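# Feed a hanging cable up through the hand by fingers

## Task

A network cable hangs down from overhead and lies across the open palm. Moving only the fingers, draw it upward through the hand so the slack piles up above, until its tape band sits on the palm at the height of the middle finger's base knuckle, with the remaining cable hanging below the hand. Partial progress of the band earns partial credit. Cable that slides back down only costs progress, but the attempt fails at once if the cable leaves the palm or is held in a sharp kink. The arm and wrist must not move at all, or the attempt fails. To finish, keep the cable still for a short while, then declare it done.

## Robot and tools

ROBOT. One six-joint arm carrying a right hand with index, middle and ring fingers and a thumb, driven by 16 motors. In this job the arm must stay put, so only the fingers do the work.

FRAMES. Poses, velocities, targets and camera poses are in the arm's base frame, which matches the scene frame closely (base at (0, 0, +0.064) m, up is about +z). Scene frame: origin on the table below the base, +z up, +y to the left looking along +x. The hand point has its own axes: +z along the straight fingers toward the tips, +x across the palm away from the thumb, +y out of the palm face. The palm face is at y = -0.062 m, spanning z -0.110 to -0.049. Finger knuckle hinges sit at z = -0.017 (the target height for the tape band is around the middle finger's root, about 0.023 m to the non-thumb side), tips 0.139 m beyond. Index runs 0.023 m toward the thumb side, middle 0.023 and ring 0.068 m to the other side, all at y = -0.076. Bending fingers first swings the tips toward +y. A fixed mast at the wrist (x +0.042 to +0.098, z -0.158 to -0.110, up to y = +0.064) can strike things. Digit tips have 0.03 m rubber caps; the rest is hard plastic.

execute_actions(actions, cameras). actions is a list of actions; each action is a table of 1 to 15 rows, one row per 1/30 s step; a short table repeats its last row up to step 15. Each row has 24 numbers, all in [-1, 1]:
1-6: dx, dy, dz, rx, ry, rz, an offset of the hand point from the Hand target as it stood when the action began (not from the previous row), along base-frame axes; 1.0 equals 0.6 m or 180 degrees; rx, ry, rz form one rotation vector about the Hand target's position. For this job send 0 in all six, in every row, even if the hand rests short of the target.
7-22: hinge goals, absolute, in this order: index_mcp, index_abd, index_pip, index_dip, middle_mcp, middle_abd, middle_pip, middle_dip, ring_mcp, ring_abd, ring_pip, ring_dip, thumb_cmc, thumb_axl, thumb_mcp, thumb_ipl. Each maps linearly between the hinge's stops; brackets give degrees at +1, at -1, and the straight value. Toward -1: _mcp curls the finger at the knuckle into the palm (-18, +128; +0.75); _abd swings it sideways away from the thumb (-60, +60; 0.00); _pip bends the middle joint (-29, +108; +0.58); _dip the end joint (-21, +117; +0.70). thumb_cmc brings the thumb from beside the palm to across its front (-20, +120; +0.71); thumb_axl rolls the thumb on its own line (-27, +140; +0.68); thumb_mcp (-69, +109; +0.23) and thumb_ipl (-77, +108; +0.17) bend it, toward +z when thumb_axl is straight.
23: current_limit, every motor's current cap, linear from 0 mA at -1 to 550 mA at +1 (at least 11 mA); low caps also slow and weaken fingers.
24: speed, set-point rate of (speed+1)/2 x 8.5 rad/s.
At the start these are +0.4 and -0.6; the last values written persist. To leave the hand unchanged, resend exactly the goals, limit and speed it last took; at the start, read a result first, since 0 is itself a command. cameras: list of names, ["all"], or []; omitted means all only when actions is empty.

move(target, speed, blend, stop_force, zero, blocking, cameras) drives the hand point in a straight path; target is one 24-number row or up to 15 rows, offsets from the current Hand target in base axes; speed 0.002-3.6 m/s; blend in m; stop_force 3-120 N. It moves the arm, so do not use it here. wait(seconds 0-3600) lets time pass. stop brakes a running move. zoom_image(camera, region [x0, y0, x1, y1], at most 504 x 504 px) enlarges part of the newest image from cam_high, cam_low, cam_stand or cam_wrist. zero_wrist_force re-zeroes the wrist sensor. finished_scene(scene) ends the scene irreversibly; call it only once the cable is settled in place.

RESULTS. A state line gives hand point position (m) and quat_wxyz, velocities, and the Hand target. Hand lists follow the motor order: hand_goal (goals written), hand_measured (actual hinge values, same scale), hand_current_ma (positive pushes toward -1), hand_state (moving, goal = within 0.02 of goal, blocked = resting away from goal while pressing, overload = shut off). hand_current_limit and hand_speed echo items 23-24. Fingers press only while their goal lies past the contact; repeating hand_measured as goals eases a grip. Wrist force/torque lines are in end-effector axes. Images come from cam_high, cam_low, cam_stand (896x504) and cam_wrist (672x504, fisheye, moves with the hand).

AVOID. Any arm or wrist motion. Letting the cable slide off the palm, or pinching it into a tight kink. Motors at 495 mA or more for a net 5 s shut down for 10 s, so avoid squeezing hard for long; moderate current_limit helps. Arm faults (force near 150 N, joint torque limits, overheating at 85 °C) stop the arm and drop new hand commands. Every fingertip move should be deliberate and smooth; keep one finger holding the cable while others reposition.

Each tool is called after "Request:" in YAML: its name, and indented under it one key for each argument.

## Session

Request:
execute_actions:
  actions: []

Scene clock: 0.00 s.
end_effector_position=(+0.6324, -0.0162, +0.6964) hand_goal=(+0.754, +0.000, +0.576, +0.696, +0.754, +0.000, +0.576, +0.696, +0.754, +0.000, +0.576, +0.696, +0.714, +0.678, +0.226, +0.168) hand_measured=(+0.754, +0.000, +0.576, +0.696, +0.754, +0.000, +0.576, +0.696, +0.754, +0.000, +0.576, +0.696, +0.714, +0.678, +0.226, +0.168) hand_current_ma=(+0, +0, +0, +0, +0, +0, +0, +0, +0, +0, +0, +0, +0, +0, +0, +0) hand_state=(goal, goal, goal, goal, goal, goal, goal, goal, goal, goal, goal, goal, goal, goal, goal, goal) hand_current_limit=0.40 hand_speed=-0.60 end_effector_quat_wxyz=(-0.011, +0.701, +0.019, +0.713)
Joint positions: [-0.189 -1.592 1.522 -3.088 -1.339 1.563]
Joint velocities: within noise
Joint torques (N m): no reading
Wrist force (N): no reading
Wrist torque (N m): no reading
Wrist force, peak (N): no reading
Hand target: +0.6324, -0.0162, +0.6964; -0.011, +0.701, +0.019, +0.713

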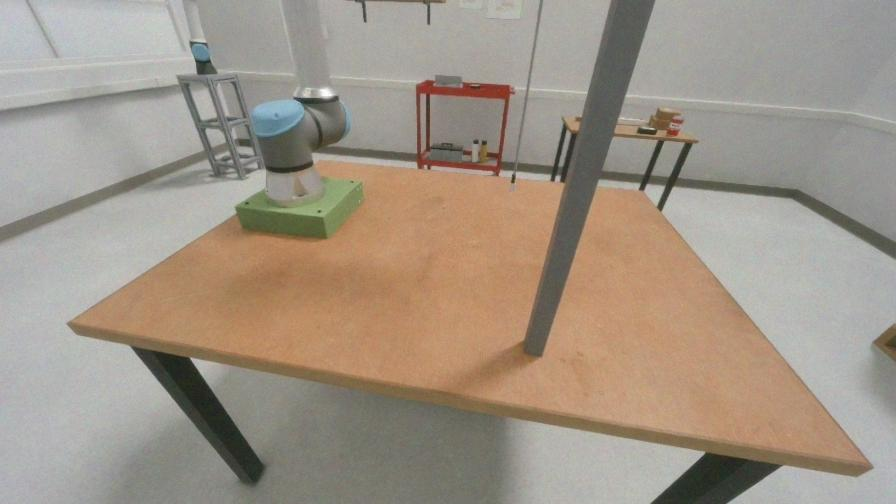

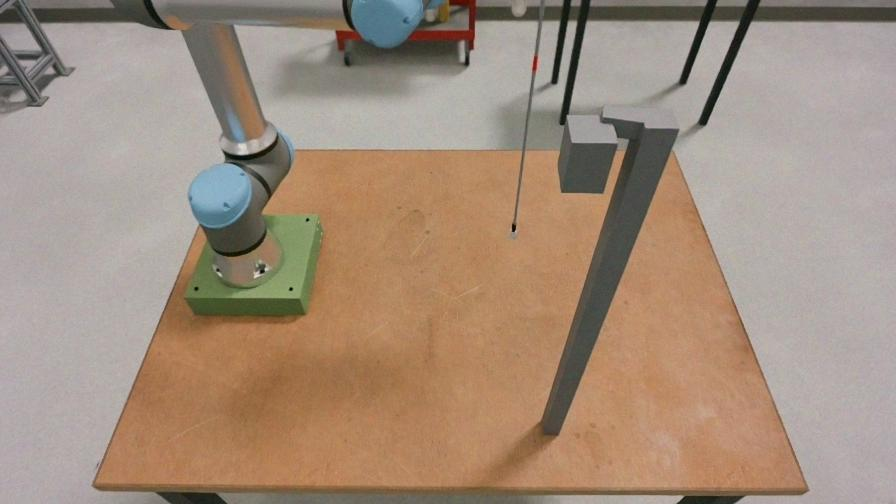

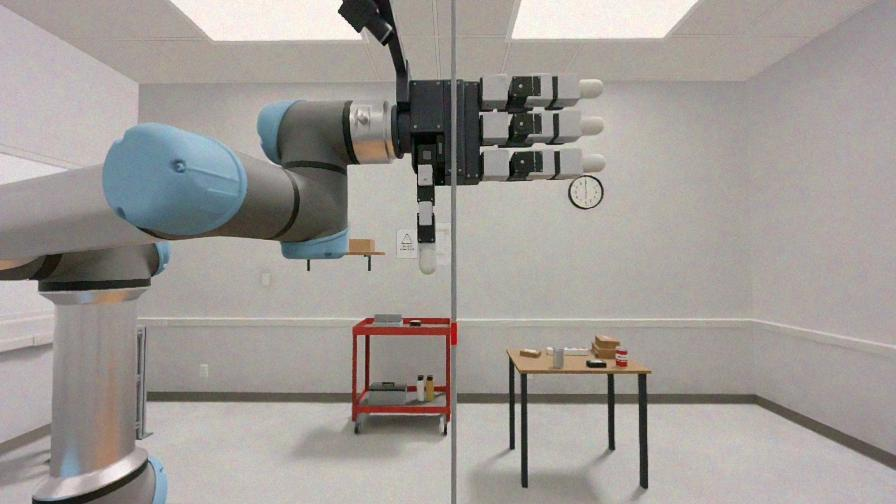

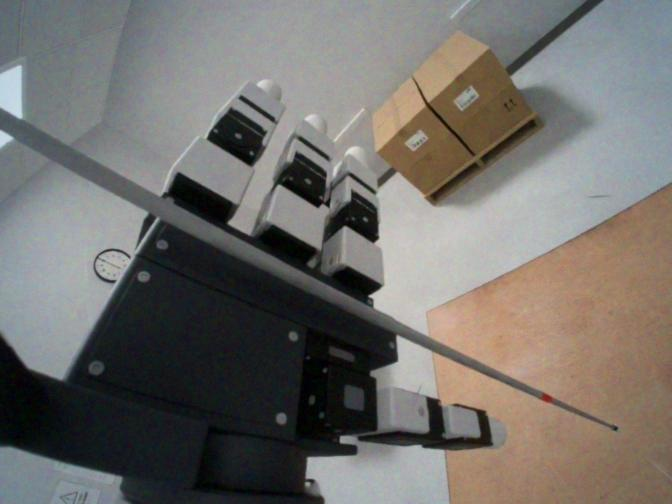

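Request:
zoom_image:
  camera: "cam_stand"
  region: [380, 60, 620, 360]

Request:
zoom_image:
  camera: "cam_wrist"
  region: [100, 60, 560, 460]

Scaled by 1.680 from the camera's image (finer frame: 1280x720).

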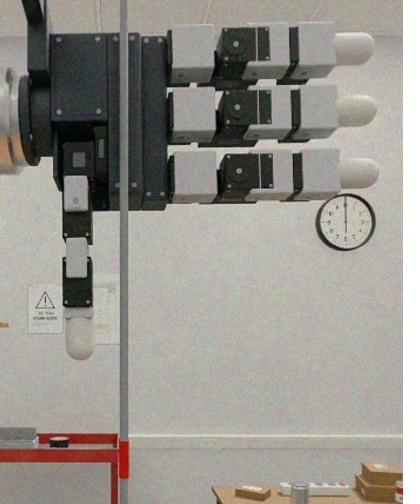

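Scaled by 1.096 from the camera's image (finer frame: 960x720).

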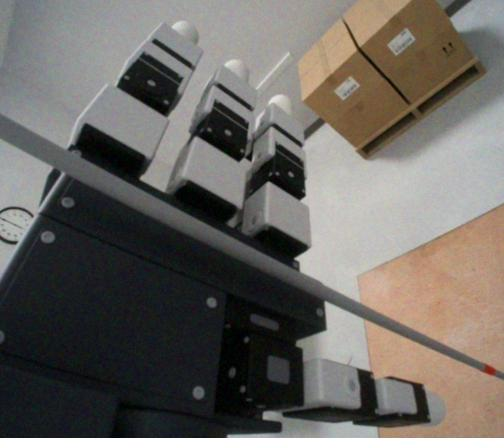

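Request:
execute_actions:
  actions:
    - [[0,0,0,0,0,0,0.342,0,-0.956,0.203,0.754,0,0.576,0.696,0.342,0,-0.956,0.203,0.714,0.678,0.226,0.168,0.4,-0.5]]
    - [[0,0,0,0,0,0,0.342,0,-0.956,0.203,0.754,0,0.576,0.696,0.342,0,-0.956,0.203,0.714,0.678,0.226,0.168,0.4,-0.5]]
    - [[0,0,0,0,0,0,0.342,-0.6,-0.956,0.203,0.754,0,0.576,0.696,0.342,-0.6,-0.956,0.203,0.714,0.678,0.226,0.168,0.4,-0.5]]
  cameras: ["cam_stand","cam_wrist"]

Scene clock: 161.43 s.
end_effector_position=(+0.6324, -0.0162, +0.6964) hand_goal=(+0.342, -0.600, -0.956, +0.204, +0.754, +0.000, +0.576, +0.696, +0.342, -0.600, -0.956, +0.204, +0.714, +0.678, +0.226, +0.168) hand_measured=(+0.344, -0.596, -0.954, +0.206, +0.754, +0.002, +0.576, +0.696, +0.344, -0.596, -0.954, +0.206, +0.714, +0.678, +0.226, +0.168) hand_current_ma=(+1, +4, +1, +2, -1, +1, +0, +0, +1, +4, +1, +2, +0, +0, +0, +0) hand_state=(goal, goal, goal, goal, goal, goal, goal, goal, goal, goal, goal, goal, goal, goal, goal, goal) hand_current_limit=0.40 hand_speed=-0.50 end_effector_quat_wxyz=(-0.011, +0.701, +0.019, +0.713)
Joint positions: [-0.189 -1.592 1.522 -3.088 -1.339 1.563]
Joint torques (N m): [0.91 -21.82 -24.66 -2.12 -0.42 -0.5]
Wrist force (N): [0.0 0.0 0.4]
Wrist torque (N m): [-0.04 0.03 0.07]
Wrist force, peak (N): [0.0 -0.7 0.4]
Hand target: +0.6324, -0.0162, +0.6964; -0.011, +0.701, +0.019, +0.713
Off the commanded pose: 0.000 m, 0 deg.

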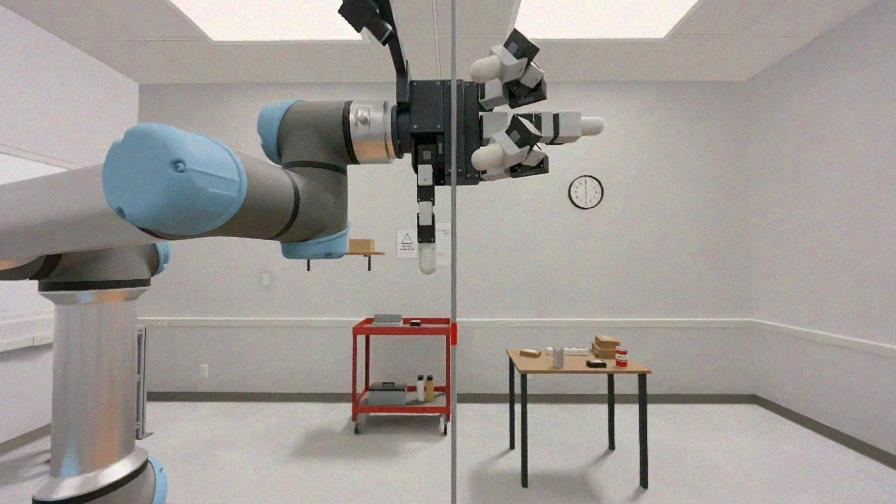

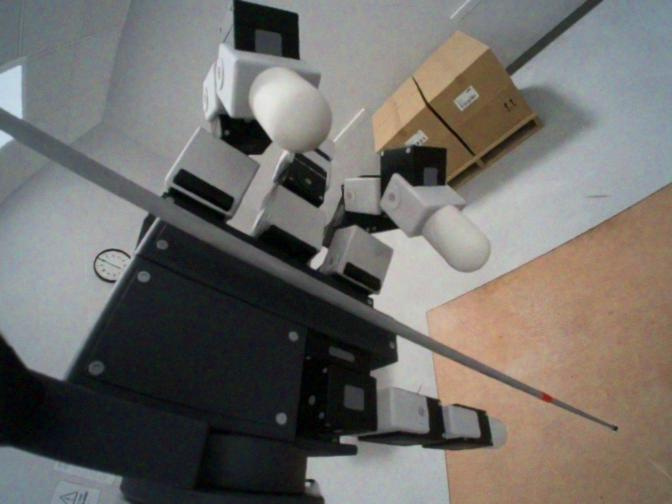

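Request:
execute_actions:
  actions:
    - [[0,0,0,0,0,0,0.342,-0.6,-0.956,0.203,0.754,0,0.576,0.696,0.02,-0.6,-0.956,0.203,0.714,0.678,0.226,0.168,0.4,-0.5]]
    - [[0,0,0,0,0,0,0.342,-0.6,-0.956,0.203,0.754,0,0.576,0.696,-0.27,-0.6,-0.956,-0.05,0.714,0.678,0.226,0.168,0.4,-0.6]]
    - [[0,0,0,0,0,0,0.342,-0.6,-0.956,0.203,0.754,0,0.576,0.696,-0.27,-0.6,-0.956,-0.05,0.714,0.678,0.226,0.168,0.4,-0.6]]
  cameras: ["cam_stand","cam_wrist"]

Scene clock: 168.70 s.
end_effector_position=(+0.6324, -0.0162, +0.6964) hand_goal=(+0.342, -0.600, -0.956, +0.204, +0.754, +0.000, +0.576, +0.696, -0.270, -0.600, -0.956, -0.050, +0.714, +0.678, +0.226, +0.168) hand_measured=(+0.344, -0.596, -0.954, +0.206, +0.754, +0.002, +0.576, +0.696, -0.228, -0.610, -0.934, -0.026, +0.714, +0.678, +0.226, +0.168) hand_current_ma=(+1, +4, +1, +2, -1, +1, +0, +0, +102, -10, +41, +45, +0, +0, +0, +0) hand_state=(goal, goal, goal, goal, goal, goal, goal, goal, blocked, goal, blocked, blocked, goal, goal, goal, goal) hand_current_limit=0.40 hand_speed=-0.60 end_effector_quat_wxyz=(-0.011, +0.701, +0.019, +0.713)
Joint positions: [-0.189 -1.592 1.522 -3.088 -1.339 1.563]
Joint torques (N m): [0.85 -21.91 -25.16 -2.1 -0.63 -0.38]
Wrist force (N): [-0.3 0.0 0.3]
Wrist torque (N m): [-0.03 0.07 0.07]
Wrist force, peak (N): [-0.9 -0.2 0.2]
Hand target: +0.6324, -0.0162, +0.6964; -0.011, +0.701, +0.019, +0.713
Off the commanded pose: 0.000 m, 0 deg.

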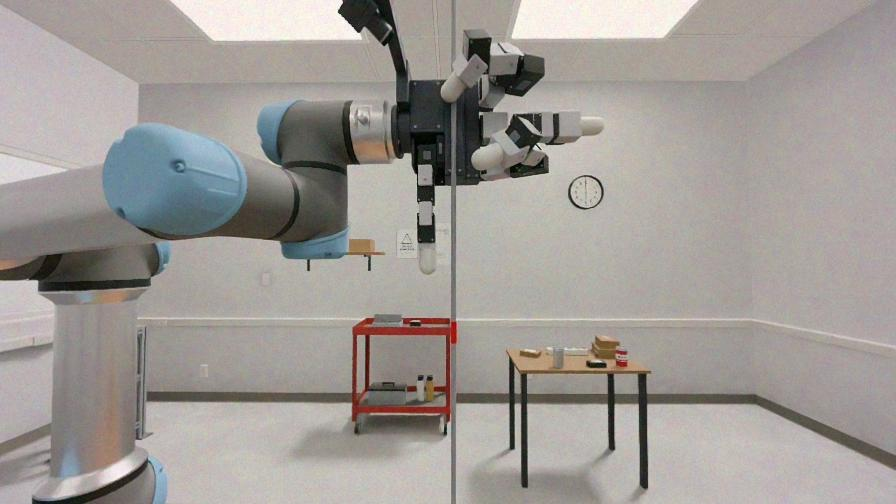

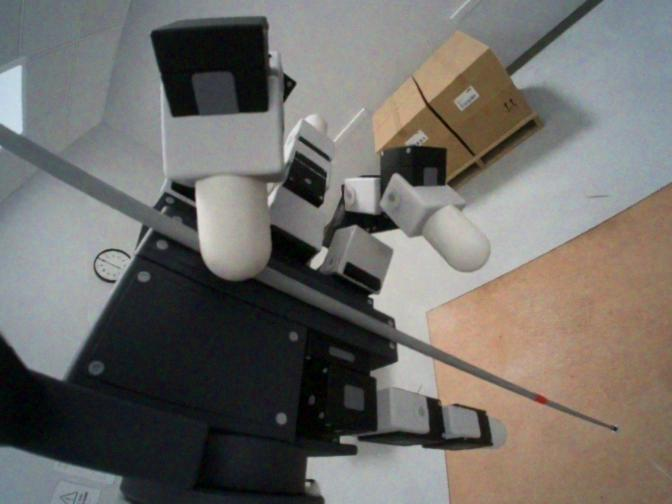

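Request:
execute_actions:
  actions:
    - [[0,0,0,0,0,0,0.02,-0.6,-0.956,0.203,0.754,0,0.576,0.696,-0.174,0,-0.956,-0.05,0.714,0.678,0.226,0.168,0.4,-0.6],[0,0,0,0,0,0,0.02,-0.6,-0.956,0.203,0.754,0,0.576,0.696,-0.174,0,-0.956,-0.05,0.714,0.678,0.226,0.168,0.4,-0.6],[0,0,0,0,0,0,0.02,-0.6,-0.956,0.203,0.754,0,0.576,0.696,-0.174,0,-0.956,-0.05,0.714,0.678,0.226,0.168,0.4,-0.6],[0,0,0,0,0,0,0.02,-0.6,-0.956,0.203,0.754,0,0.576,0.696,-0.174,0,-0.956,-0.05,0.714,0.678,0.226,0.168,0.4,-0.6],[0,0,0,0,0,0,0.02,-0.6,-0.956,0.203,0.754,0,0.576,0.696,-0.174,0,-0.956,-0.05,0.714,0.678,0.226,0.168,0.4,-0.6],[0,0,0,0,0,0,0.02,-0.6,-0.956,0.203,0.754,0,0.576,0.696,-0.174,0,-0.956,-0.05,0.714,0.678,0.226,0.168,0.4,-0.6],[0,0,0,0,0,0,0.02,-0.6,-0.956,0.203,0.754,0,0.576,0.696,-0.174,0,-0.956,-0.05,0.714,0.678,0.226,0.168,0.4,-0.6],[0,0,0,0,0,0,0.02,-0.6,-0.956,0.203,0.754,0,0.576,0.696,-0.174,0,-0.956,-0.05,0.714,0.678,0.226,0.168,0.4,-0.6],[0,0,0,0,0,0,0.02,-0.6,-0.956,0.203,0.754,0,0.576,0.696,-0.174,0,-0.956,-0.05,0.714,0.678,0.226,0.168,0.4,-0.6],[0,0,0,0,0,0,0.02,-0.6,-0.956,0.203,0.754,0,0.576,0.696,-0.174,0,-0.956,-0.05,0.714,0.678,0.226,0.168,0.4,-0.6],[0,0,0,0,0,0,0.02,-0.6,-0.956,0.203,0.754,0,0.576,0.696,-0.2,0.35,-0.956,-0.05,0.714,0.678,0.226,0.168,0.4,-0.6]]
    - [[0,0,0,0,0,0,0.02,-0.6,-0.956,0.203,0.754,0,0.576,0.696,-0.2,0.35,-0.956,-0.05,0.714,0.678,0.226,0.168,0.4,-0.6]]
  cameras: ["cam_stand","cam_wrist"]

Scene clock: 194.80 s.
end_effector_position=(+0.6324, -0.0162, +0.6964) hand_goal=(+0.020, -0.600, -0.956, +0.204, +0.754, +0.000, +0.576, +0.696, -0.200, +0.350, -0.956, -0.050, +0.714, +0.678, +0.226, +0.168) hand_measured=(+0.022, -0.596, -0.954, +0.206, +0.754, +0.002, +0.576, +0.696, -0.190, +0.346, -0.932, -0.036, +0.714, +0.678, +0.226, +0.168) hand_current_ma=(+1, +4, +1, +2, -1, +1, +0, +0, +15, -3, +47, +20, +0, +0, +0, +0) hand_state=(goal, goal, goal, goal, goal, goal, goal, goal, goal, goal, blocked, goal, goal, goal, goal, goal) hand_current_limit=0.40 hand_speed=-0.60 end_effector_quat_wxyz=(-0.011, +0.701, +0.019, +0.713)
Joint positions: [-0.189 -1.592 1.522 -3.088 -1.339 1.563]
Joint torques (N m): [1.28 -22.15 -24.39 -2.03 -0.78 -0.58]
Wrist force (N): [-0.3 0.0 0.3]
Wrist torque (N m): [-0.03 0.10 0.07]
Wrist force, peak (N): [-0.9 0.1 0.7]
Hand target: +0.6324, -0.0162, +0.6964; -0.011, +0.701, +0.019, +0.713
Off the commanded pose: 0.000 m, 0 deg.

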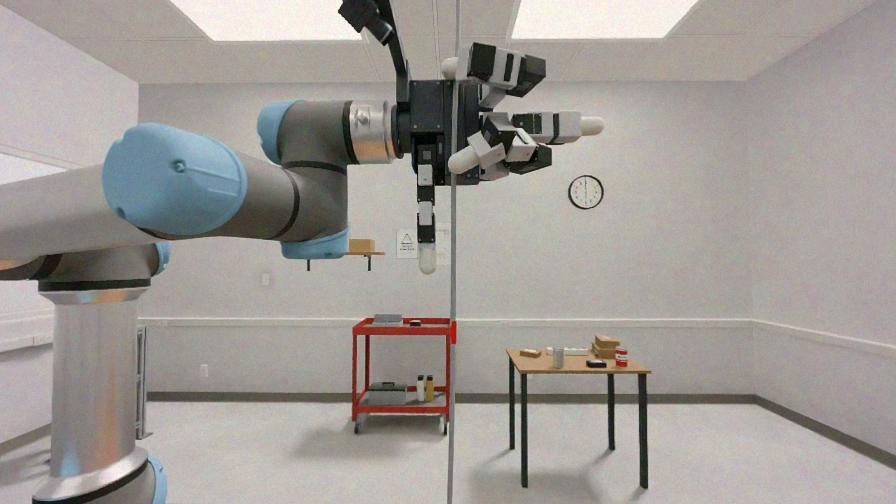

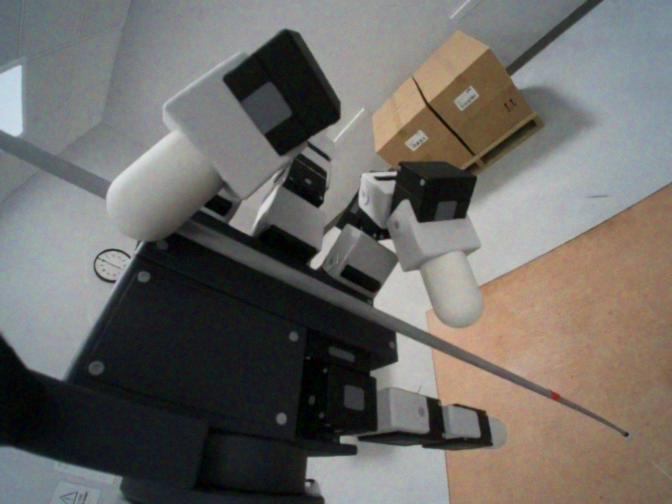

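Request:
execute_actions:
  actions:
    - [[0,0,0,0,0,0,0.02,-0.5,-0.825,0.058,0.342,0,-0.825,0.058,-0.041,0.35,-0.825,0.058,0.714,0.678,0.226,0.168,0.6,-0.4],[0,0,0,0,0,0,0.02,-0.5,-0.825,0.058,0.342,0,-0.825,0.058,-0.041,0.35,-0.825,0.058,0.714,0.678,0.226,0.168,0.6,-0.4],[0,0,0,0,0,0,0.02,-0.5,-0.825,0.058,0.342,0,-0.825,0.058,-0.041,0.35,-0.825,0.058,0.714,0.678,0.226,0.168,0.6,-0.4],[0,0,0,0,0,0,0.02,-0.5,-0.825,0.058,0.342,0,-0.825,0.058,-0.041,0.35,-0.825,0.058,0.714,0.678,0.226,0.168,0.6,-0.4],[0,0,0,0,0,0,0.02,-0.5,-0.825,0.058,0.342,0,-0.825,0.058,-0.041,-0.2,-0.825,0.058,0.714,0.678,0.226,0.168,0.6,-0.4]]
    - [[0,0,0,0,0,0,0.02,-0.5,-0.825,0.058,0.342,0,-0.825,0.058,-0.041,-0.2,-0.825,0.058,0.714,0.678,0.226,0.168,0.6,-0.4]]
    - [[0,0,0,0,0,0,0.02,-0.5,-0.825,0.058,0.15,-0.5,-0.825,0.058,-0.32,-0.2,-1,-0.29,0.714,0.678,0.226,0.168,0.6,-0.5]]
    - [[0,0,0,0,0,0,0.0,-0.5,-0.825,0.058,0.0,-0.5,-0.825,0.058,-0.32,-0.2,-1,-0.29,0.714,0.678,0.226,0.168,0.6,-0.5]]
  cameras: ["cam_stand","cam_wrist"]

Scene clock: 250.33 s.
end_effector_position=(+0.6324, -0.0162, +0.6964) hand_goal=(+0.000, -0.500, -0.824, +0.058, +0.000, -0.500, -0.824, +0.058, -0.320, -0.200, -1.000, -0.290, +0.714, +0.678, +0.226, +0.168) hand_measured=(+0.002, -0.502, -0.830, +0.060, +0.002, -0.494, -0.822, +0.060, -0.142, -0.198, -0.882, -0.184, +0.714, +0.678, +0.226, +0.168) hand_current_ma=(+2, -1, -5, +2, +1, +5, +1, +1, +440, +1, +399, +347, +0, +0, +0, +0) hand_state=(goal, goal, goal, goal, goal, goal, goal, goal, blocked, goal, blocked, blocked, goal, goal, goal, goal) hand_current_limit=0.60 hand_speed=-0.50 end_effector_quat_wxyz=(-0.011, +0.701, +0.019, +0.713)
Joint positions: [-0.189 -1.592 1.522 -3.088 -1.339 1.563]
Joint torques (N m): [2.29 -22.03 -25.02 -1.16 -1.73 -0.43]
Wrist force (N): [-0.6 -0.1 0.4]
Wrist torque (N m): [-0.06 0.15 0.10]
Wrist force, peak (N): [-0.9 0.0 0.6]
Hand target: +0.6324, -0.0162, +0.6964; -0.011, +0.701, +0.019, +0.713
Off the commanded pose: 0.000 m, 0 deg.

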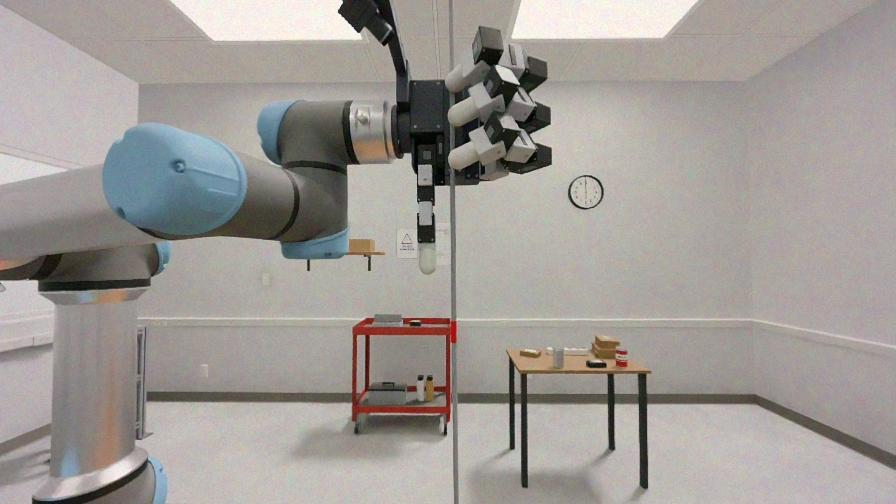

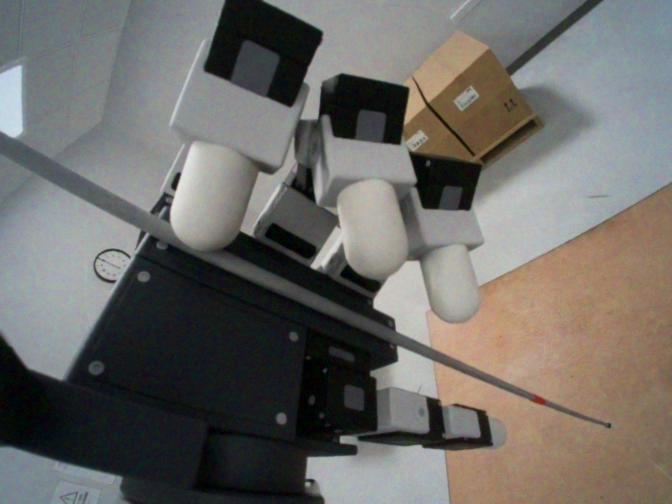

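Request:
execute_actions:
  actions:
    - [[0,0,0,0,0,0,-0.342,-0.5,-1,-0.29,-0.342,-0.5,-1,-0.29,-0.32,-0.2,-1,-0.29,0.714,0.678,0.226,0.168,0.6,-0.5]]
    - [[0,0,0,0,0,0,-0.342,-0.5,-1,-0.29,-0.342,-0.5,-1,-0.29,0.0,-0.2,-0.825,0.058,0.714,0.678,0.226,0.168,0.6,-0.5]]
    - [[0,0,0,0,0,0,-0.301,0,-1,-0.29,-0.301,0,-1,-0.29,0.0,-0.2,-0.825,0.058,0.714,0.678,0.226,0.168,0.6,-0.5],[0,0,0,0,0,0,-0.301,0,-1,-0.29,-0.301,0,-1,-0.29,0.0,-0.2,-0.825,0.058,0.714,0.678,0.226,0.168,0.6,-0.5],[0,0,0,0,0,0,-0.301,0,-1,-0.29,-0.301,0,-1,-0.29,0.0,-0.2,-0.825,0.058,0.714,0.678,0.226,0.168,0.6,-0.5],[0,0,0,0,0,0,-0.301,0,-1,-0.29,-0.301,0,-1,-0.29,0.0,-0.2,-0.825,0.058,0.714,0.678,0.226,0.168,0.6,-0.5],[0,0,0,0,0,0,-0.301,0,-1,-0.29,-0.301,0,-1,-0.29,0.0,-0.2,-0.825,0.058,0.714,0.678,0.226,0.168,0.6,-0.5],[0,0,0,0,0,0,-0.301,0,-1,-0.29,-0.301,0,-1,-0.29,0.0,-0.2,-0.825,0.058,0.714,0.678,0.226,0.168,0.6,-0.5],[0,0,0,0,0,0,-0.301,0,-1,-0.29,-0.301,0,-1,-0.29,0.0,-0.2,-0.825,0.058,0.714,0.678,0.226,0.168,0.6,-0.5],[0,0,0,0,0,0,-0.342,0.5,-1,-0.29,-0.342,0.5,-1,-0.29,0.0,-0.2,-0.825,0.058,0.714,0.678,0.226,0.168,0.6,-0.5]]
    - [[0,0,0,0,0,0,-0.342,0.5,-1,-0.29,-0.342,0.5,-1,-0.29,0.0,-0.2,-0.825,0.058,0.714,0.678,0.226,0.168,0.6,-0.5]]
  cameras: ["cam_stand","cam_wrist"]

Scene clock: 263.50 s.
end_effector_position=(+0.6324, -0.0162, +0.6964) hand_goal=(-0.342, +0.500, -1.000, -0.290, -0.342, +0.500, -1.000, -0.290, +0.000, -0.200, -0.824, +0.058, +0.714, +0.678, +0.226, +0.168) hand_measured=(-0.158, -0.504, -0.908, -0.220, -0.156, -0.498, -0.898, -0.222, -0.002, -0.200, -0.824, +0.056, +0.714, +0.678, +0.226, +0.168) hand_current_ma=(+440, -440, +284, +196, +440, -440, +320, +191, -1, +0, +0, -2, +0, +0, +0, +0) hand_state=(blocked, blocked, blocked, blocked, blocked, blocked, blocked, blocked, goal, goal, goal, goal, goal, goal, goal, goal) hand_current_limit=0.60 hand_speed=-0.50 end_effector_quat_wxyz=(-0.011, +0.701, +0.019, +0.713)
Joint positions: [-0.189 -1.592 1.522 -3.088 -1.339 1.563]
Joint torques (N m): [2.45 -22.53 -24.98 -1.04 -1.61 -0.45]
Wrist force (N): [-0.8 0.1 0.6]
Wrist torque (N m): [-0.05 0.16 0.10]
Wrist force, peak (N): [-0.7 -0.1 1.0]
Hand target: +0.6324, -0.0162, +0.6964; -0.011, +0.701, +0.019, +0.713
Off the commanded pose: 0.000 m, 0 deg.

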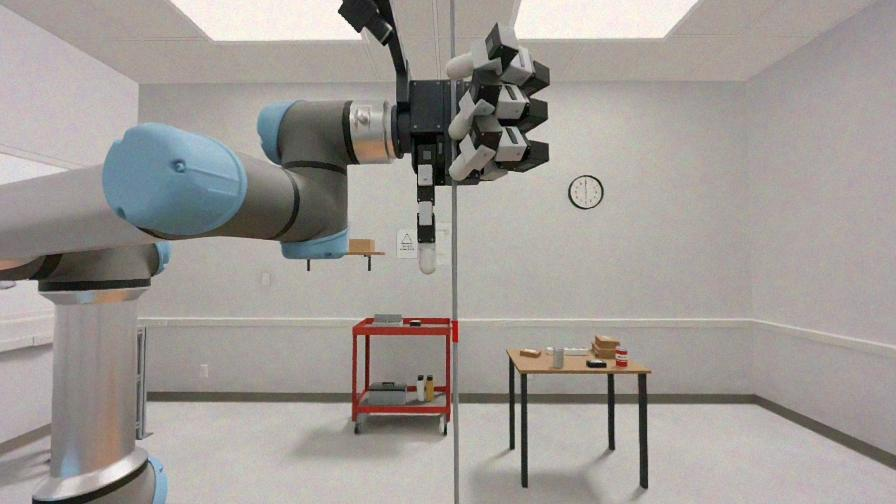

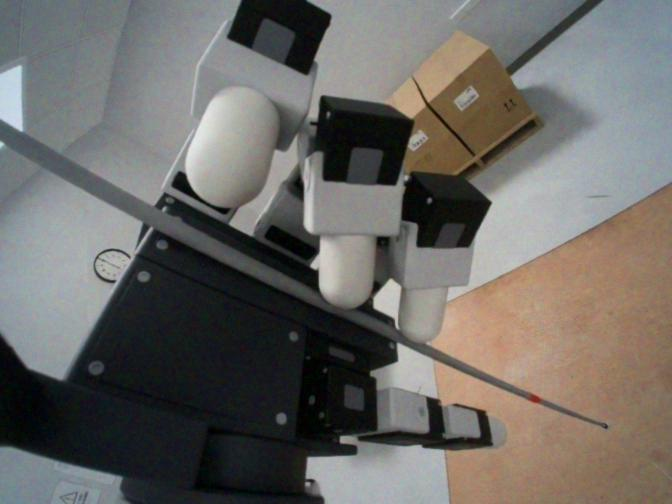

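Request:
execute_actions:
  actions:
    - [[0,0,0,0,0,0,-0.317,-0.5,-0.927,-0.226,-0.317,-0.5,-0.927,-0.226,0.0,-0.2,-0.825,0.058,0.714,0.678,0.226,0.168,0.7,-0.75]]
    - [[0,0,0,0,0,0,-0.28,-0.25,-0.927,-0.226,-0.28,-0.25,-0.927,-0.226,0.0,-0.2,-0.825,0.058,0.714,0.678,0.226,0.168,0.7,-0.75]]
    - [[0,0,0,0,0,0,-0.268,0,-0.927,-0.207,-0.268,0,-0.927,-0.207,0.0,-0.2,-0.825,0.058,0.714,0.678,0.226,0.168,0.7,-0.75]]
  cameras: ["cam_stand","cam_wrist"]

Scene clock: 299.87 s.
end_effector_position=(+0.6324, -0.0162, +0.6964) hand_goal=(-0.268, +0.000, -0.926, -0.206, -0.268, +0.000, -0.926, -0.206, +0.000, -0.200, -0.824, +0.058, +0.714, +0.678, +0.226, +0.168) hand_measured=(-0.208, -0.494, -0.864, -0.182, -0.204, -0.484, -0.860, -0.184, -0.002, -0.200, -0.824, +0.056, +0.714, +0.678, +0.226, +0.168) hand_current_ma=(+171, -467, +163, +45, +187, -467, +177, +40, -1, +0, +0, -2, +0, +0, +0, +0) hand_state=(blocked, blocked, blocked, blocked, blocked, blocked, blocked, blocked, goal, goal, goal, goal, goal, goal, goal, goal) hand_current_limit=0.70 hand_speed=-0.75 end_effector_quat_wxyz=(-0.011, +0.701, +0.019, +0.713)
Joint positions: [-0.189 -1.592 1.522 -3.088 -1.339 1.563]
Joint torques (N m): [3.06 -21.74 -24.46 -1.17 -1.1 -0.58]
Wrist force (N): [-0.7 0.0 0.8]
Wrist torque (N m): [-0.07 0.15 0.12]
Wrist force, peak (N): [-0.8 -0.1 0.8]
Hand target: +0.6324, -0.0162, +0.6964; -0.011, +0.701, +0.019, +0.713
Off the commanded pose: 0.000 m, 0 deg.

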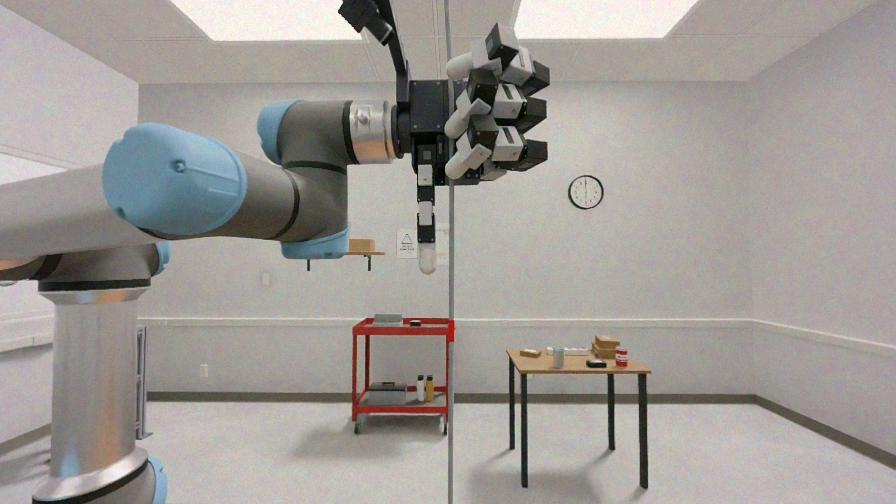

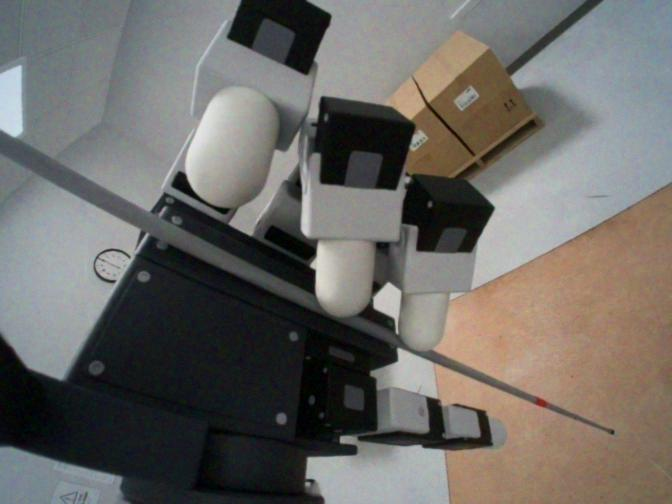

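Request:
execute_actions:
  actions:
    - [[0,0,0,0,0,0,-0.23,0,-0.9,-0.2,-0.23,0,-0.9,-0.2,0.0,-0.2,-0.825,0.058,0.714,0.678,0.226,0.168,0.75,-0.75]]
  cameras: []

Request:
execute_actions:
  actions:
    - [[0,0,0,0,0,0,-0.2,0,-0.88,-0.19,-0.2,0,-0.88,-0.19,0.0,-0.2,-0.825,0.058,0.714,0.678,0.226,0.168,0.75,-0.75]]
  cameras: ["cam_stand","cam_wrist"]

Scene clock: 339.70 s.
end_effector_position=(+0.6324, -0.0162, +0.6964) hand_goal=(-0.230, +0.000, -0.900, -0.200, -0.230, +0.000, -0.900, -0.200, +0.000, -0.200, -0.824, +0.058, +0.714, +0.678, +0.226, +0.168) hand_measured=(-0.186, -0.080, -0.834, -0.176, -0.184, -0.076, -0.832, -0.178, -0.002, -0.200, -0.824, +0.056, +0.714, +0.678, +0.226, +0.168) hand_current_ma=(+108, -192, +179, +45, +122, -178, +182, +39, -1, +0, +0, -2, +0, +0, +0, +0) hand_state=(blocked, blocked, blocked, blocked, blocked, blocked, blocked, blocked, goal, goal, goal, goal, goal, goal, goal, goal) hand_current_limit=0.75 hand_speed=-0.75 end_effector_quat_wxyz=(-0.011, +0.701, +0.019, +0.713)
Joint positions: [-0.189 -1.592 1.522 -3.088 -1.339 1.563]
Joint torques (N m): [3.78 -23.27 -25.04 -1.07 -0.92 -0.76]
Wrist force (N): [-0.2 -0.1 0.7]
Wrist torque (N m): [-0.08 0.12 0.13]
Wrist force, peak (N): [-1.0 -0.1 0.7]
Hand target: +0.6324, -0.0162, +0.6964; -0.011, +0.701, +0.019, +0.713
Off the commanded pose: 0.000 m, 0 deg.

Scene clock: 340.40 s.
end_effector_position=(+0.6324, -0.0162, +0.6964) hand_goal=(-0.200, +0.000, -0.880, -0.190, -0.200, +0.000, -0.880, -0.190, +0.000, -0.200, -0.824, +0.058, +0.714, +0.678, +0.226, +0.168) hand_measured=(-0.178, -0.038, -0.832, -0.174, -0.176, -0.034, -0.830, -0.176, -0.002, -0.200, -0.824, +0.056, +0.714, +0.678, +0.226, +0.168) hand_current_ma=(+41, -69, +116, +25, +49, -60, +119, +21, -1, +0, +0, -2, +0, +0, +0, +0) hand_state=(blocked, blocked, blocked, goal, blocked, blocked, blocked, goal, goal, goal, goal, goal, goal, goal, goal, goal) hand_current_limit=0.75 hand_speed=-0.75 end_effector_quat_wxyz=(-0.011, +0.701, +0.019, +0.713)
Joint positions: [-0.189 -1.592 1.522 -3.088 -1.339 1.563]
Joint torques (N m): [3.56 -22.86 -24.29 -1.1 -0.85 -0.7]
Wrist force (N): [-0.4 -0.2 0.7]
Wrist torque (N m): [-0.09 0.14 0.11]
Wrist force, peak (N): [-0.8 -0.1 0.7]
Hand target: +0.6324, -0.0162, +0.6964; -0.011, +0.701, +0.019, +0.713
Off the commanded pose: 0.000 m, 0 deg.

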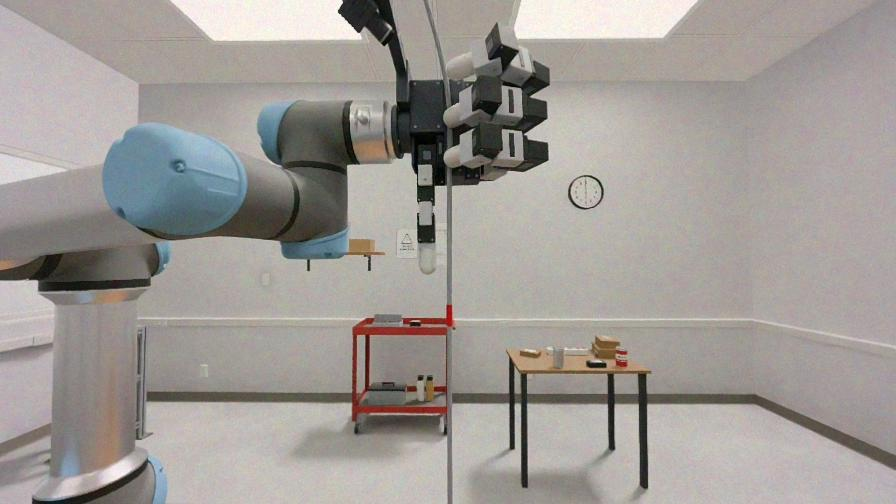

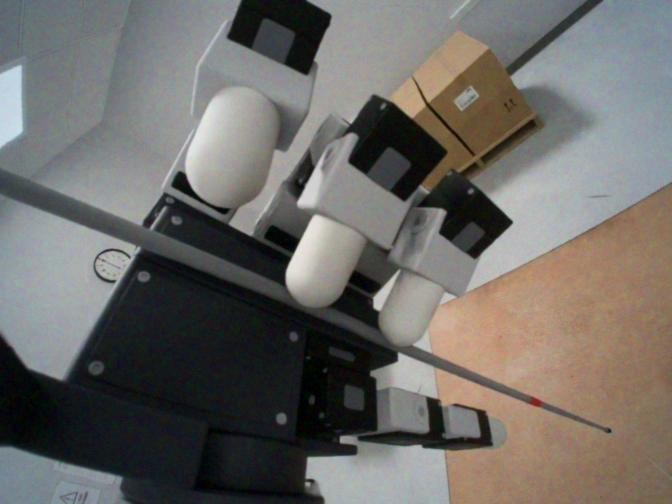

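Request:
execute_actions:
  actions:
    - [[0,0,0,0,0,0,-0.225,0.25,-0.9,-0.2,-0.225,0.25,-0.9,-0.2,0.0,-0.2,-0.825,0.058,0.714,0.678,0.226,0.168,0.75,-0.75]]
    - [[0,0,0,0,0,0,-0.265,0.5,-0.9,-0.2,-0.265,0.5,-0.9,-0.2,0.0,-0.2,-0.825,0.058,0.714,0.678,0.226,0.168,0.75,-0.75]]
    - [[0,0,0,0,0,0,-0.265,0.5,-0.9,-0.2,-0.265,0.5,-0.9,-0.2,-0.23,-0.2,-0.95,-0.22,0.714,0.678,0.226,0.168,0.75,-0.6]]
  cameras: ["cam_stand","cam_wrist"]

Scene clock: 357.10 s.
end_effector_position=(+0.6324, -0.0162, +0.6964) hand_goal=(-0.264, +0.500, -0.900, -0.200, -0.264, +0.500, -0.900, -0.200, -0.230, -0.200, -0.950, -0.220, +0.714, +0.678, +0.226, +0.168) hand_measured=(-0.230, +0.480, -0.834, -0.178, -0.230, +0.492, -0.832, -0.182, -0.166, -0.200, -0.912, -0.186, +0.714, +0.678, +0.226, +0.168) hand_current_ma=(+79, -28, +182, +39, +81, -9, +186, +31, +188, +0, +86, +74, +0, +0, +0, +0) hand_state=(blocked, goal, blocked, blocked, blocked, goal, blocked, goal, blocked, goal, blocked, blocked, goal, goal, goal, goal) hand_current_limit=0.75 hand_speed=-0.60 end_effector_quat_wxyz=(-0.011, +0.701, +0.019, +0.713)
Joint positions: [-0.189 -1.592 1.522 -3.088 -1.339 1.563]
Joint torques (N m): [4.34 -23.62 -24.18 -1.06 -0.58 -0.82]
Wrist force (N): [-0.6 0.0 0.5]
Wrist torque (N m): [-0.04 0.15 0.13]
Wrist force, peak (N): [-0.9 0.0 0.8]
Hand target: +0.6324, -0.0162, +0.6964; -0.011, +0.701, +0.019, +0.713
Off the commanded pose: 0.000 m, 0 deg.

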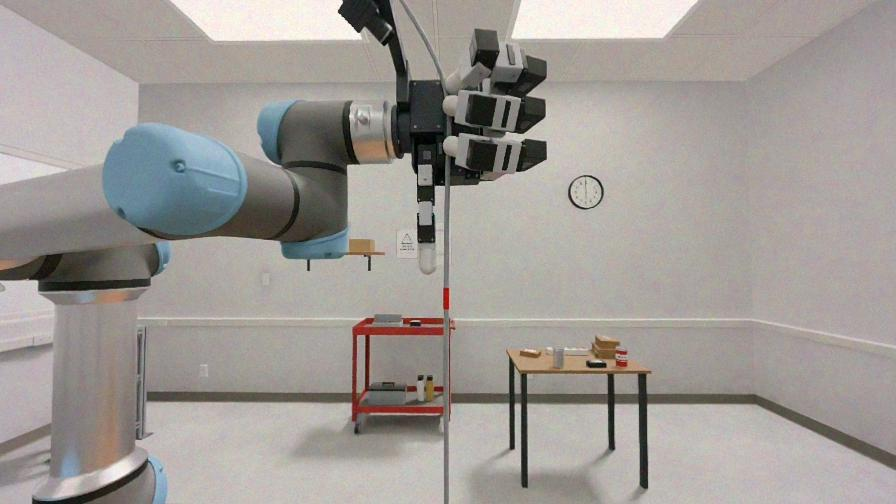

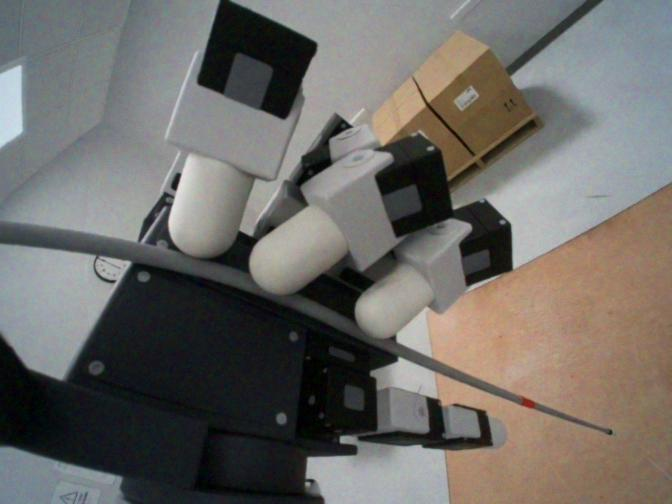

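Request:
zoom_image:
  camera: "cam_wrist"
  region: [100, 120, 480, 400]

Request:
zoom_image:
  camera: "cam_stand"
  region: [390, 0, 560, 200]

Scaled by 1.326 from the camera's image (finer frame: 960x720).

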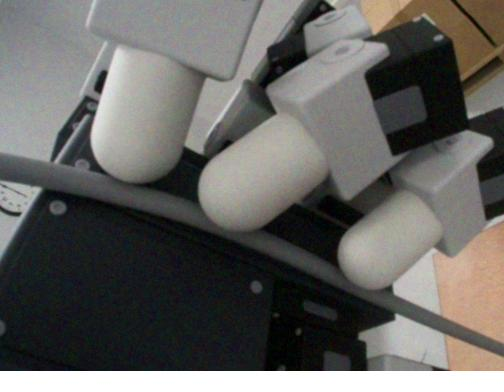

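Scaled by 2.520 from the camera's image (finer frame: 1280x720).

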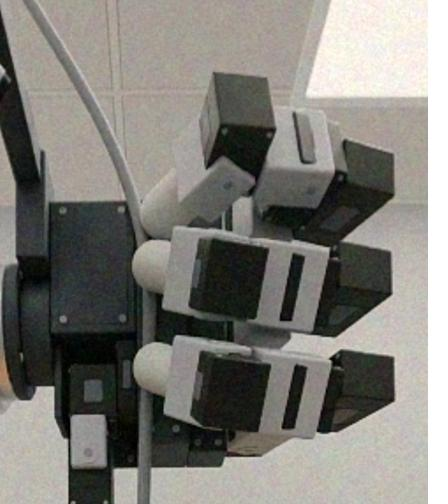

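Request:
execute_actions:
  actions:
    - [[0,0,0,0,0,0,-0.265,0.5,-0.9,-0.2,-0.265,0.5,-0.9,-0.2,0.05,-0.2,-0.825,0.333,0.714,0.678,0.226,0.168,0.7,-0.5]]
    - [[0,0,0,0,0,0,-0.265,0.5,-0.9,-0.2,-0.265,0.5,-0.9,-0.2,-0.36,-0.2,-0.825,0.333,0.714,0.678,0.226,0.168,0.7,-0.6]]
    - [[0,0,0,0,0,0,-0.265,0.5,-0.9,-0.2,-0.265,0.5,-0.9,-0.2,-0.40,-0.2,-0.9,0.0,0.714,0.678,0.226,0.168,0.7,-0.6]]
  cameras: ["cam_stand","cam_wrist"]

Scene clock: 393.97 s.
end_effector_position=(+0.6324, -0.0162, +0.6964) hand_goal=(-0.264, +0.500, -0.900, -0.200, -0.264, +0.500, -0.900, -0.200, -0.400, -0.200, -0.900, +0.000, +0.714, +0.678, +0.226, +0.168) hand_measured=(-0.230, +0.480, -0.834, -0.180, -0.230, +0.492, -0.832, -0.186, -0.382, -0.182, -0.840, +0.070, +0.714, +0.678, +0.226, +0.168) hand_current_ma=(+79, -28, +182, +37, +81, -9, +186, +23, +33, +24, +153, +194, +0, +0, +0, +0) hand_state=(blocked, goal, blocked, blocked, blocked, goal, blocked, goal, goal, goal, blocked, blocked, goal, goal, goal, goal) hand_current_limit=0.70 hand_speed=-0.60 end_effector_quat_wxyz=(-0.011, +0.701, +0.019, +0.713)
Joint positions: [-0.189 -1.592 1.522 -3.088 -1.339 1.563]
Joint torques (N m): [4.05 -25.13 -24.37 -0.88 -0.52 -0.68]
Wrist force (N): [-0.4 0.0 0.7]
Wrist torque (N m): [-0.07 0.18 0.12]
Wrist force, peak (N): [-0.9 -0.1 0.8]
Hand target: +0.6324, -0.0162, +0.6964; -0.011, +0.701, +0.019, +0.713
Off the commanded pose: 0.000 m, 0 deg.

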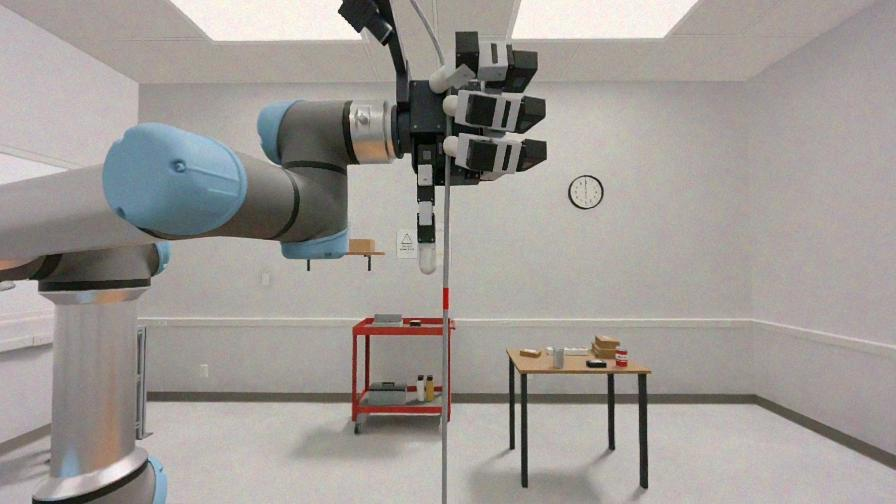

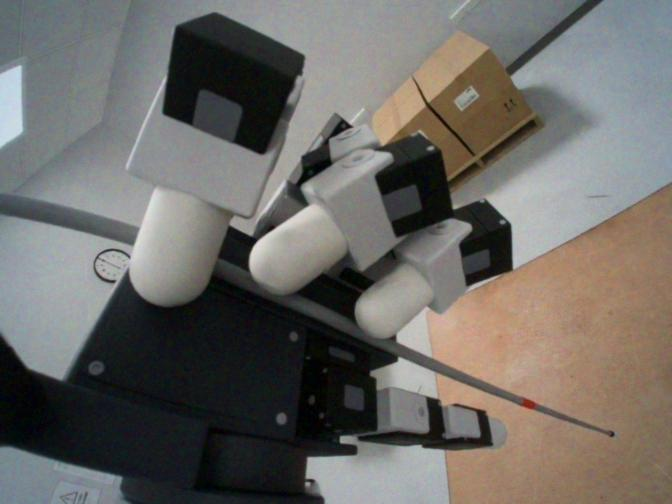

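Request:
execute_actions:
  actions:
    - [[0,0,0,0,0,0,-0.05,0.5,-0.825,0.2,-0.05,0.5,-0.825,0.2,-0.43,-0.2,-0.92,0.0,0.714,0.678,0.226,0.168,0.7,-0.4]]
    - [[0,0,0,0,0,0,-0.05,-0.5,-0.825,0.2,-0.05,-0.5,-0.825,0.2,-0.43,-0.2,-0.92,0.0,0.714,0.678,0.226,0.168,0.7,-0.4]]
    - [[0,0,0,0,0,0,-0.3,-0.5,-0.825,0.2,-0.3,-0.5,-0.825,0.2,-0.43,-0.2,-0.92,0.0,0.714,0.678,0.226,0.168,0.7,-0.5]]
    - [[0,0,0,0,0,0,-0.353,-0.5,-0.883,-0.087,-0.353,-0.5,-0.883,-0.087,-0.43,-0.2,-0.92,0.0,0.714,0.678,0.226,0.168,0.7,-0.6]]
  cameras: ["cam_stand","cam_wrist"]

Scene clock: 406.80 s.
end_effector_position=(+0.6324, -0.0162, +0.6964) hand_goal=(-0.352, -0.500, -0.882, -0.086, -0.352, -0.500, -0.882, -0.086, -0.430, -0.200, -0.920, +0.000, +0.714, +0.678, +0.226, +0.168) hand_measured=(-0.344, -0.498, -0.860, -0.056, -0.344, -0.498, -0.858, -0.058, -0.382, -0.186, -0.840, +0.062, +0.714, +0.678, +0.226, +0.168) hand_current_ma=(+11, +1, +41, +63, +11, +2, +43, +56, +124, +18, +229, +166, +0, +0, +0, +0) hand_state=(goal, goal, blocked, blocked, goal, goal, blocked, blocked, blocked, goal, blocked, blocked, goal, goal, goal, goal) hand_current_limit=0.70 hand_speed=-0.60 end_effector_quat_wxyz=(-0.011, +0.701, +0.019, +0.713)
Joint positions: [-0.189 -1.592 1.522 -3.088 -1.339 1.563]
Joint torques (N m): [4.31 -25.21 -23.54 -0.82 -0.42 -0.74]
Wrist force (N): [-0.5 -0.1 0.7]
Wrist torque (N m): [-0.08 0.19 0.12]
Wrist force, peak (N): [-0.8 0.1 0.9]
Hand target: +0.6324, -0.0162, +0.6964; -0.011, +0.701, +0.019, +0.713
Off the commanded pose: 0.000 m, 0 deg.

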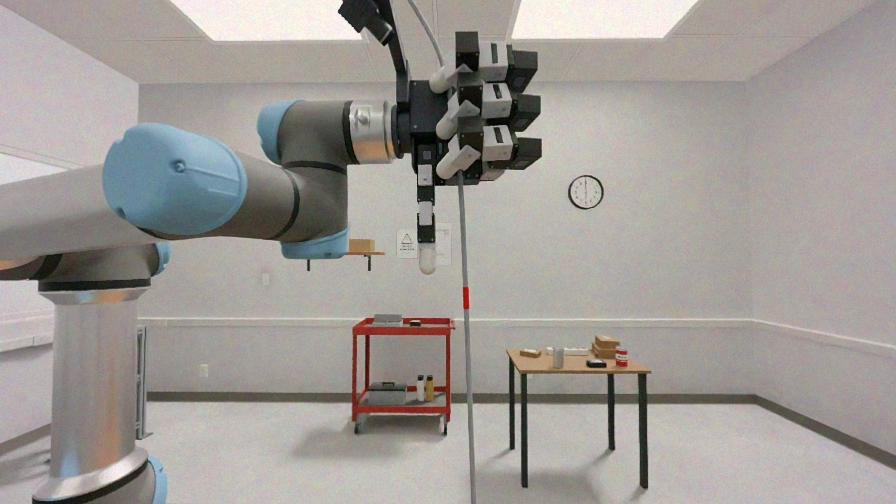

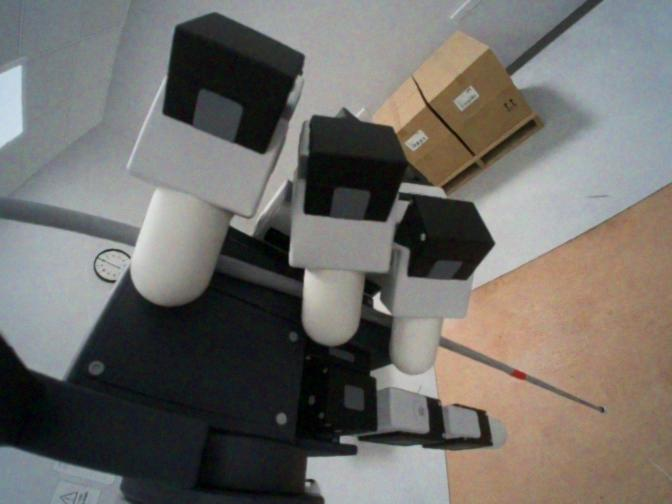

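Request:
execute_actions:
  actions:
    - [[0,0,0,0,0,0,-0.22,-0.5,-0.825,0.06,-0.22,-0.5,-0.825,0.06,-0.43,-0.2,-0.92,0.0,0.714,0.678,0.226,0.168,0.7,-0.6]]
    - [[0,0,0,0,0,0,-0.31,-0.5,-0.89,-0.18,-0.31,-0.5,-0.89,-0.18,-0.43,-0.2,-0.92,0.0,0.714,0.678,0.226,0.168,0.7,-0.6]]
    - [[0,0,0,0,0,0,-0.31,-0.5,-0.89,-0.18,-0.31,-0.5,-0.89,-0.18,-0.329,-0.2,-0.84,0.174,0.714,0.678,0.226,0.168,0.7,-0.6]]
    - [[0,0,0,0,0,0,-0.3,0.5,-0.89,-0.18,-0.3,0.5,-0.89,-0.18,-0.329,-0.2,-0.84,0.174,0.714,0.678,0.226,0.168,0.75,-0.75]]
    - [[0,0,0,0,0,0,-0.3,0.5,-0.89,-0.18,-0.3,0.5,-0.89,-0.18,-0.329,-0.2,-0.84,0.174,0.714,0.678,0.226,0.168,0.75,-0.75]]
  cameras: ["cam_stand","cam_wrist"]

Scene clock: 434.57 s.
end_effector_position=(+0.6324, -0.0162, +0.6964) hand_goal=(-0.300, +0.500, -0.890, -0.180, -0.300, +0.500, -0.890, -0.180, -0.328, -0.200, -0.840, +0.174, +0.714, +0.678, +0.226, +0.168) hand_measured=(-0.288, +0.496, -0.864, -0.170, -0.288, +0.496, -0.864, -0.170, -0.328, -0.194, -0.838, +0.172, +0.714, +0.678, +0.226, +0.168) hand_current_ma=(+17, -3, +52, +15, +19, -3, +51, +12, -1, +6, +2, -2, +0, +0, +0, +0) hand_state=(goal, goal, blocked, goal, goal, goal, blocked, goal, goal, goal, goal, goal, goal, goal, goal, goal) hand_current_limit=0.75 hand_speed=-0.75 end_effector_quat_wxyz=(-0.011, +0.701, +0.019, +0.713)
Joint positions: [-0.189 -1.592 1.522 -3.088 -1.339 1.563]
Joint torques (N m): [4.65 -25.36 -24.5 -0.39 0.03 -0.56]
Wrist force (N): [0.1 -0.1 0.7]
Wrist torque (N m): [-0.08 0.12 0.16]
Wrist force, peak (N): [-0.6 0.2 1.3]
Hand target: +0.6324, -0.0162, +0.6964; -0.011, +0.701, +0.019, +0.713
Off the commanded pose: 0.000 m, 0 deg.

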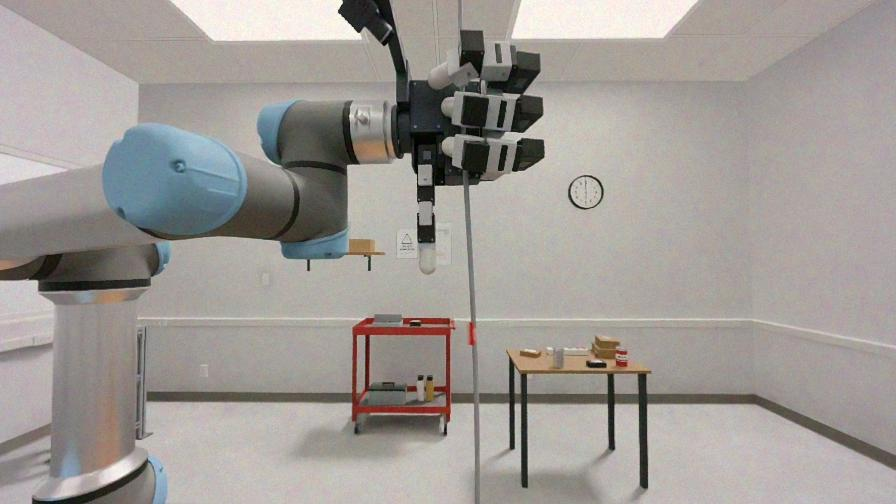

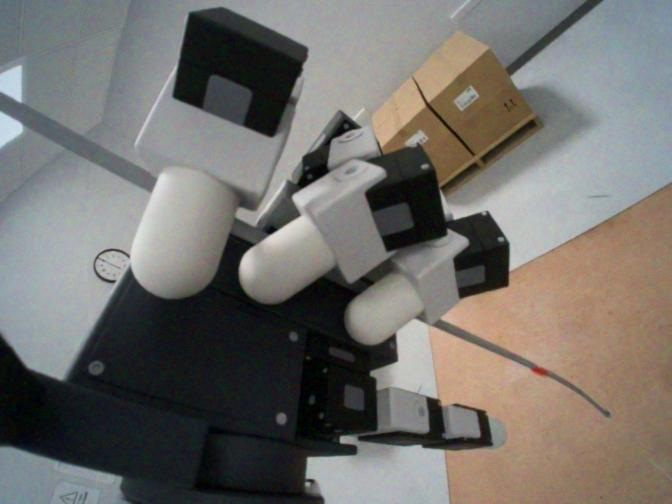

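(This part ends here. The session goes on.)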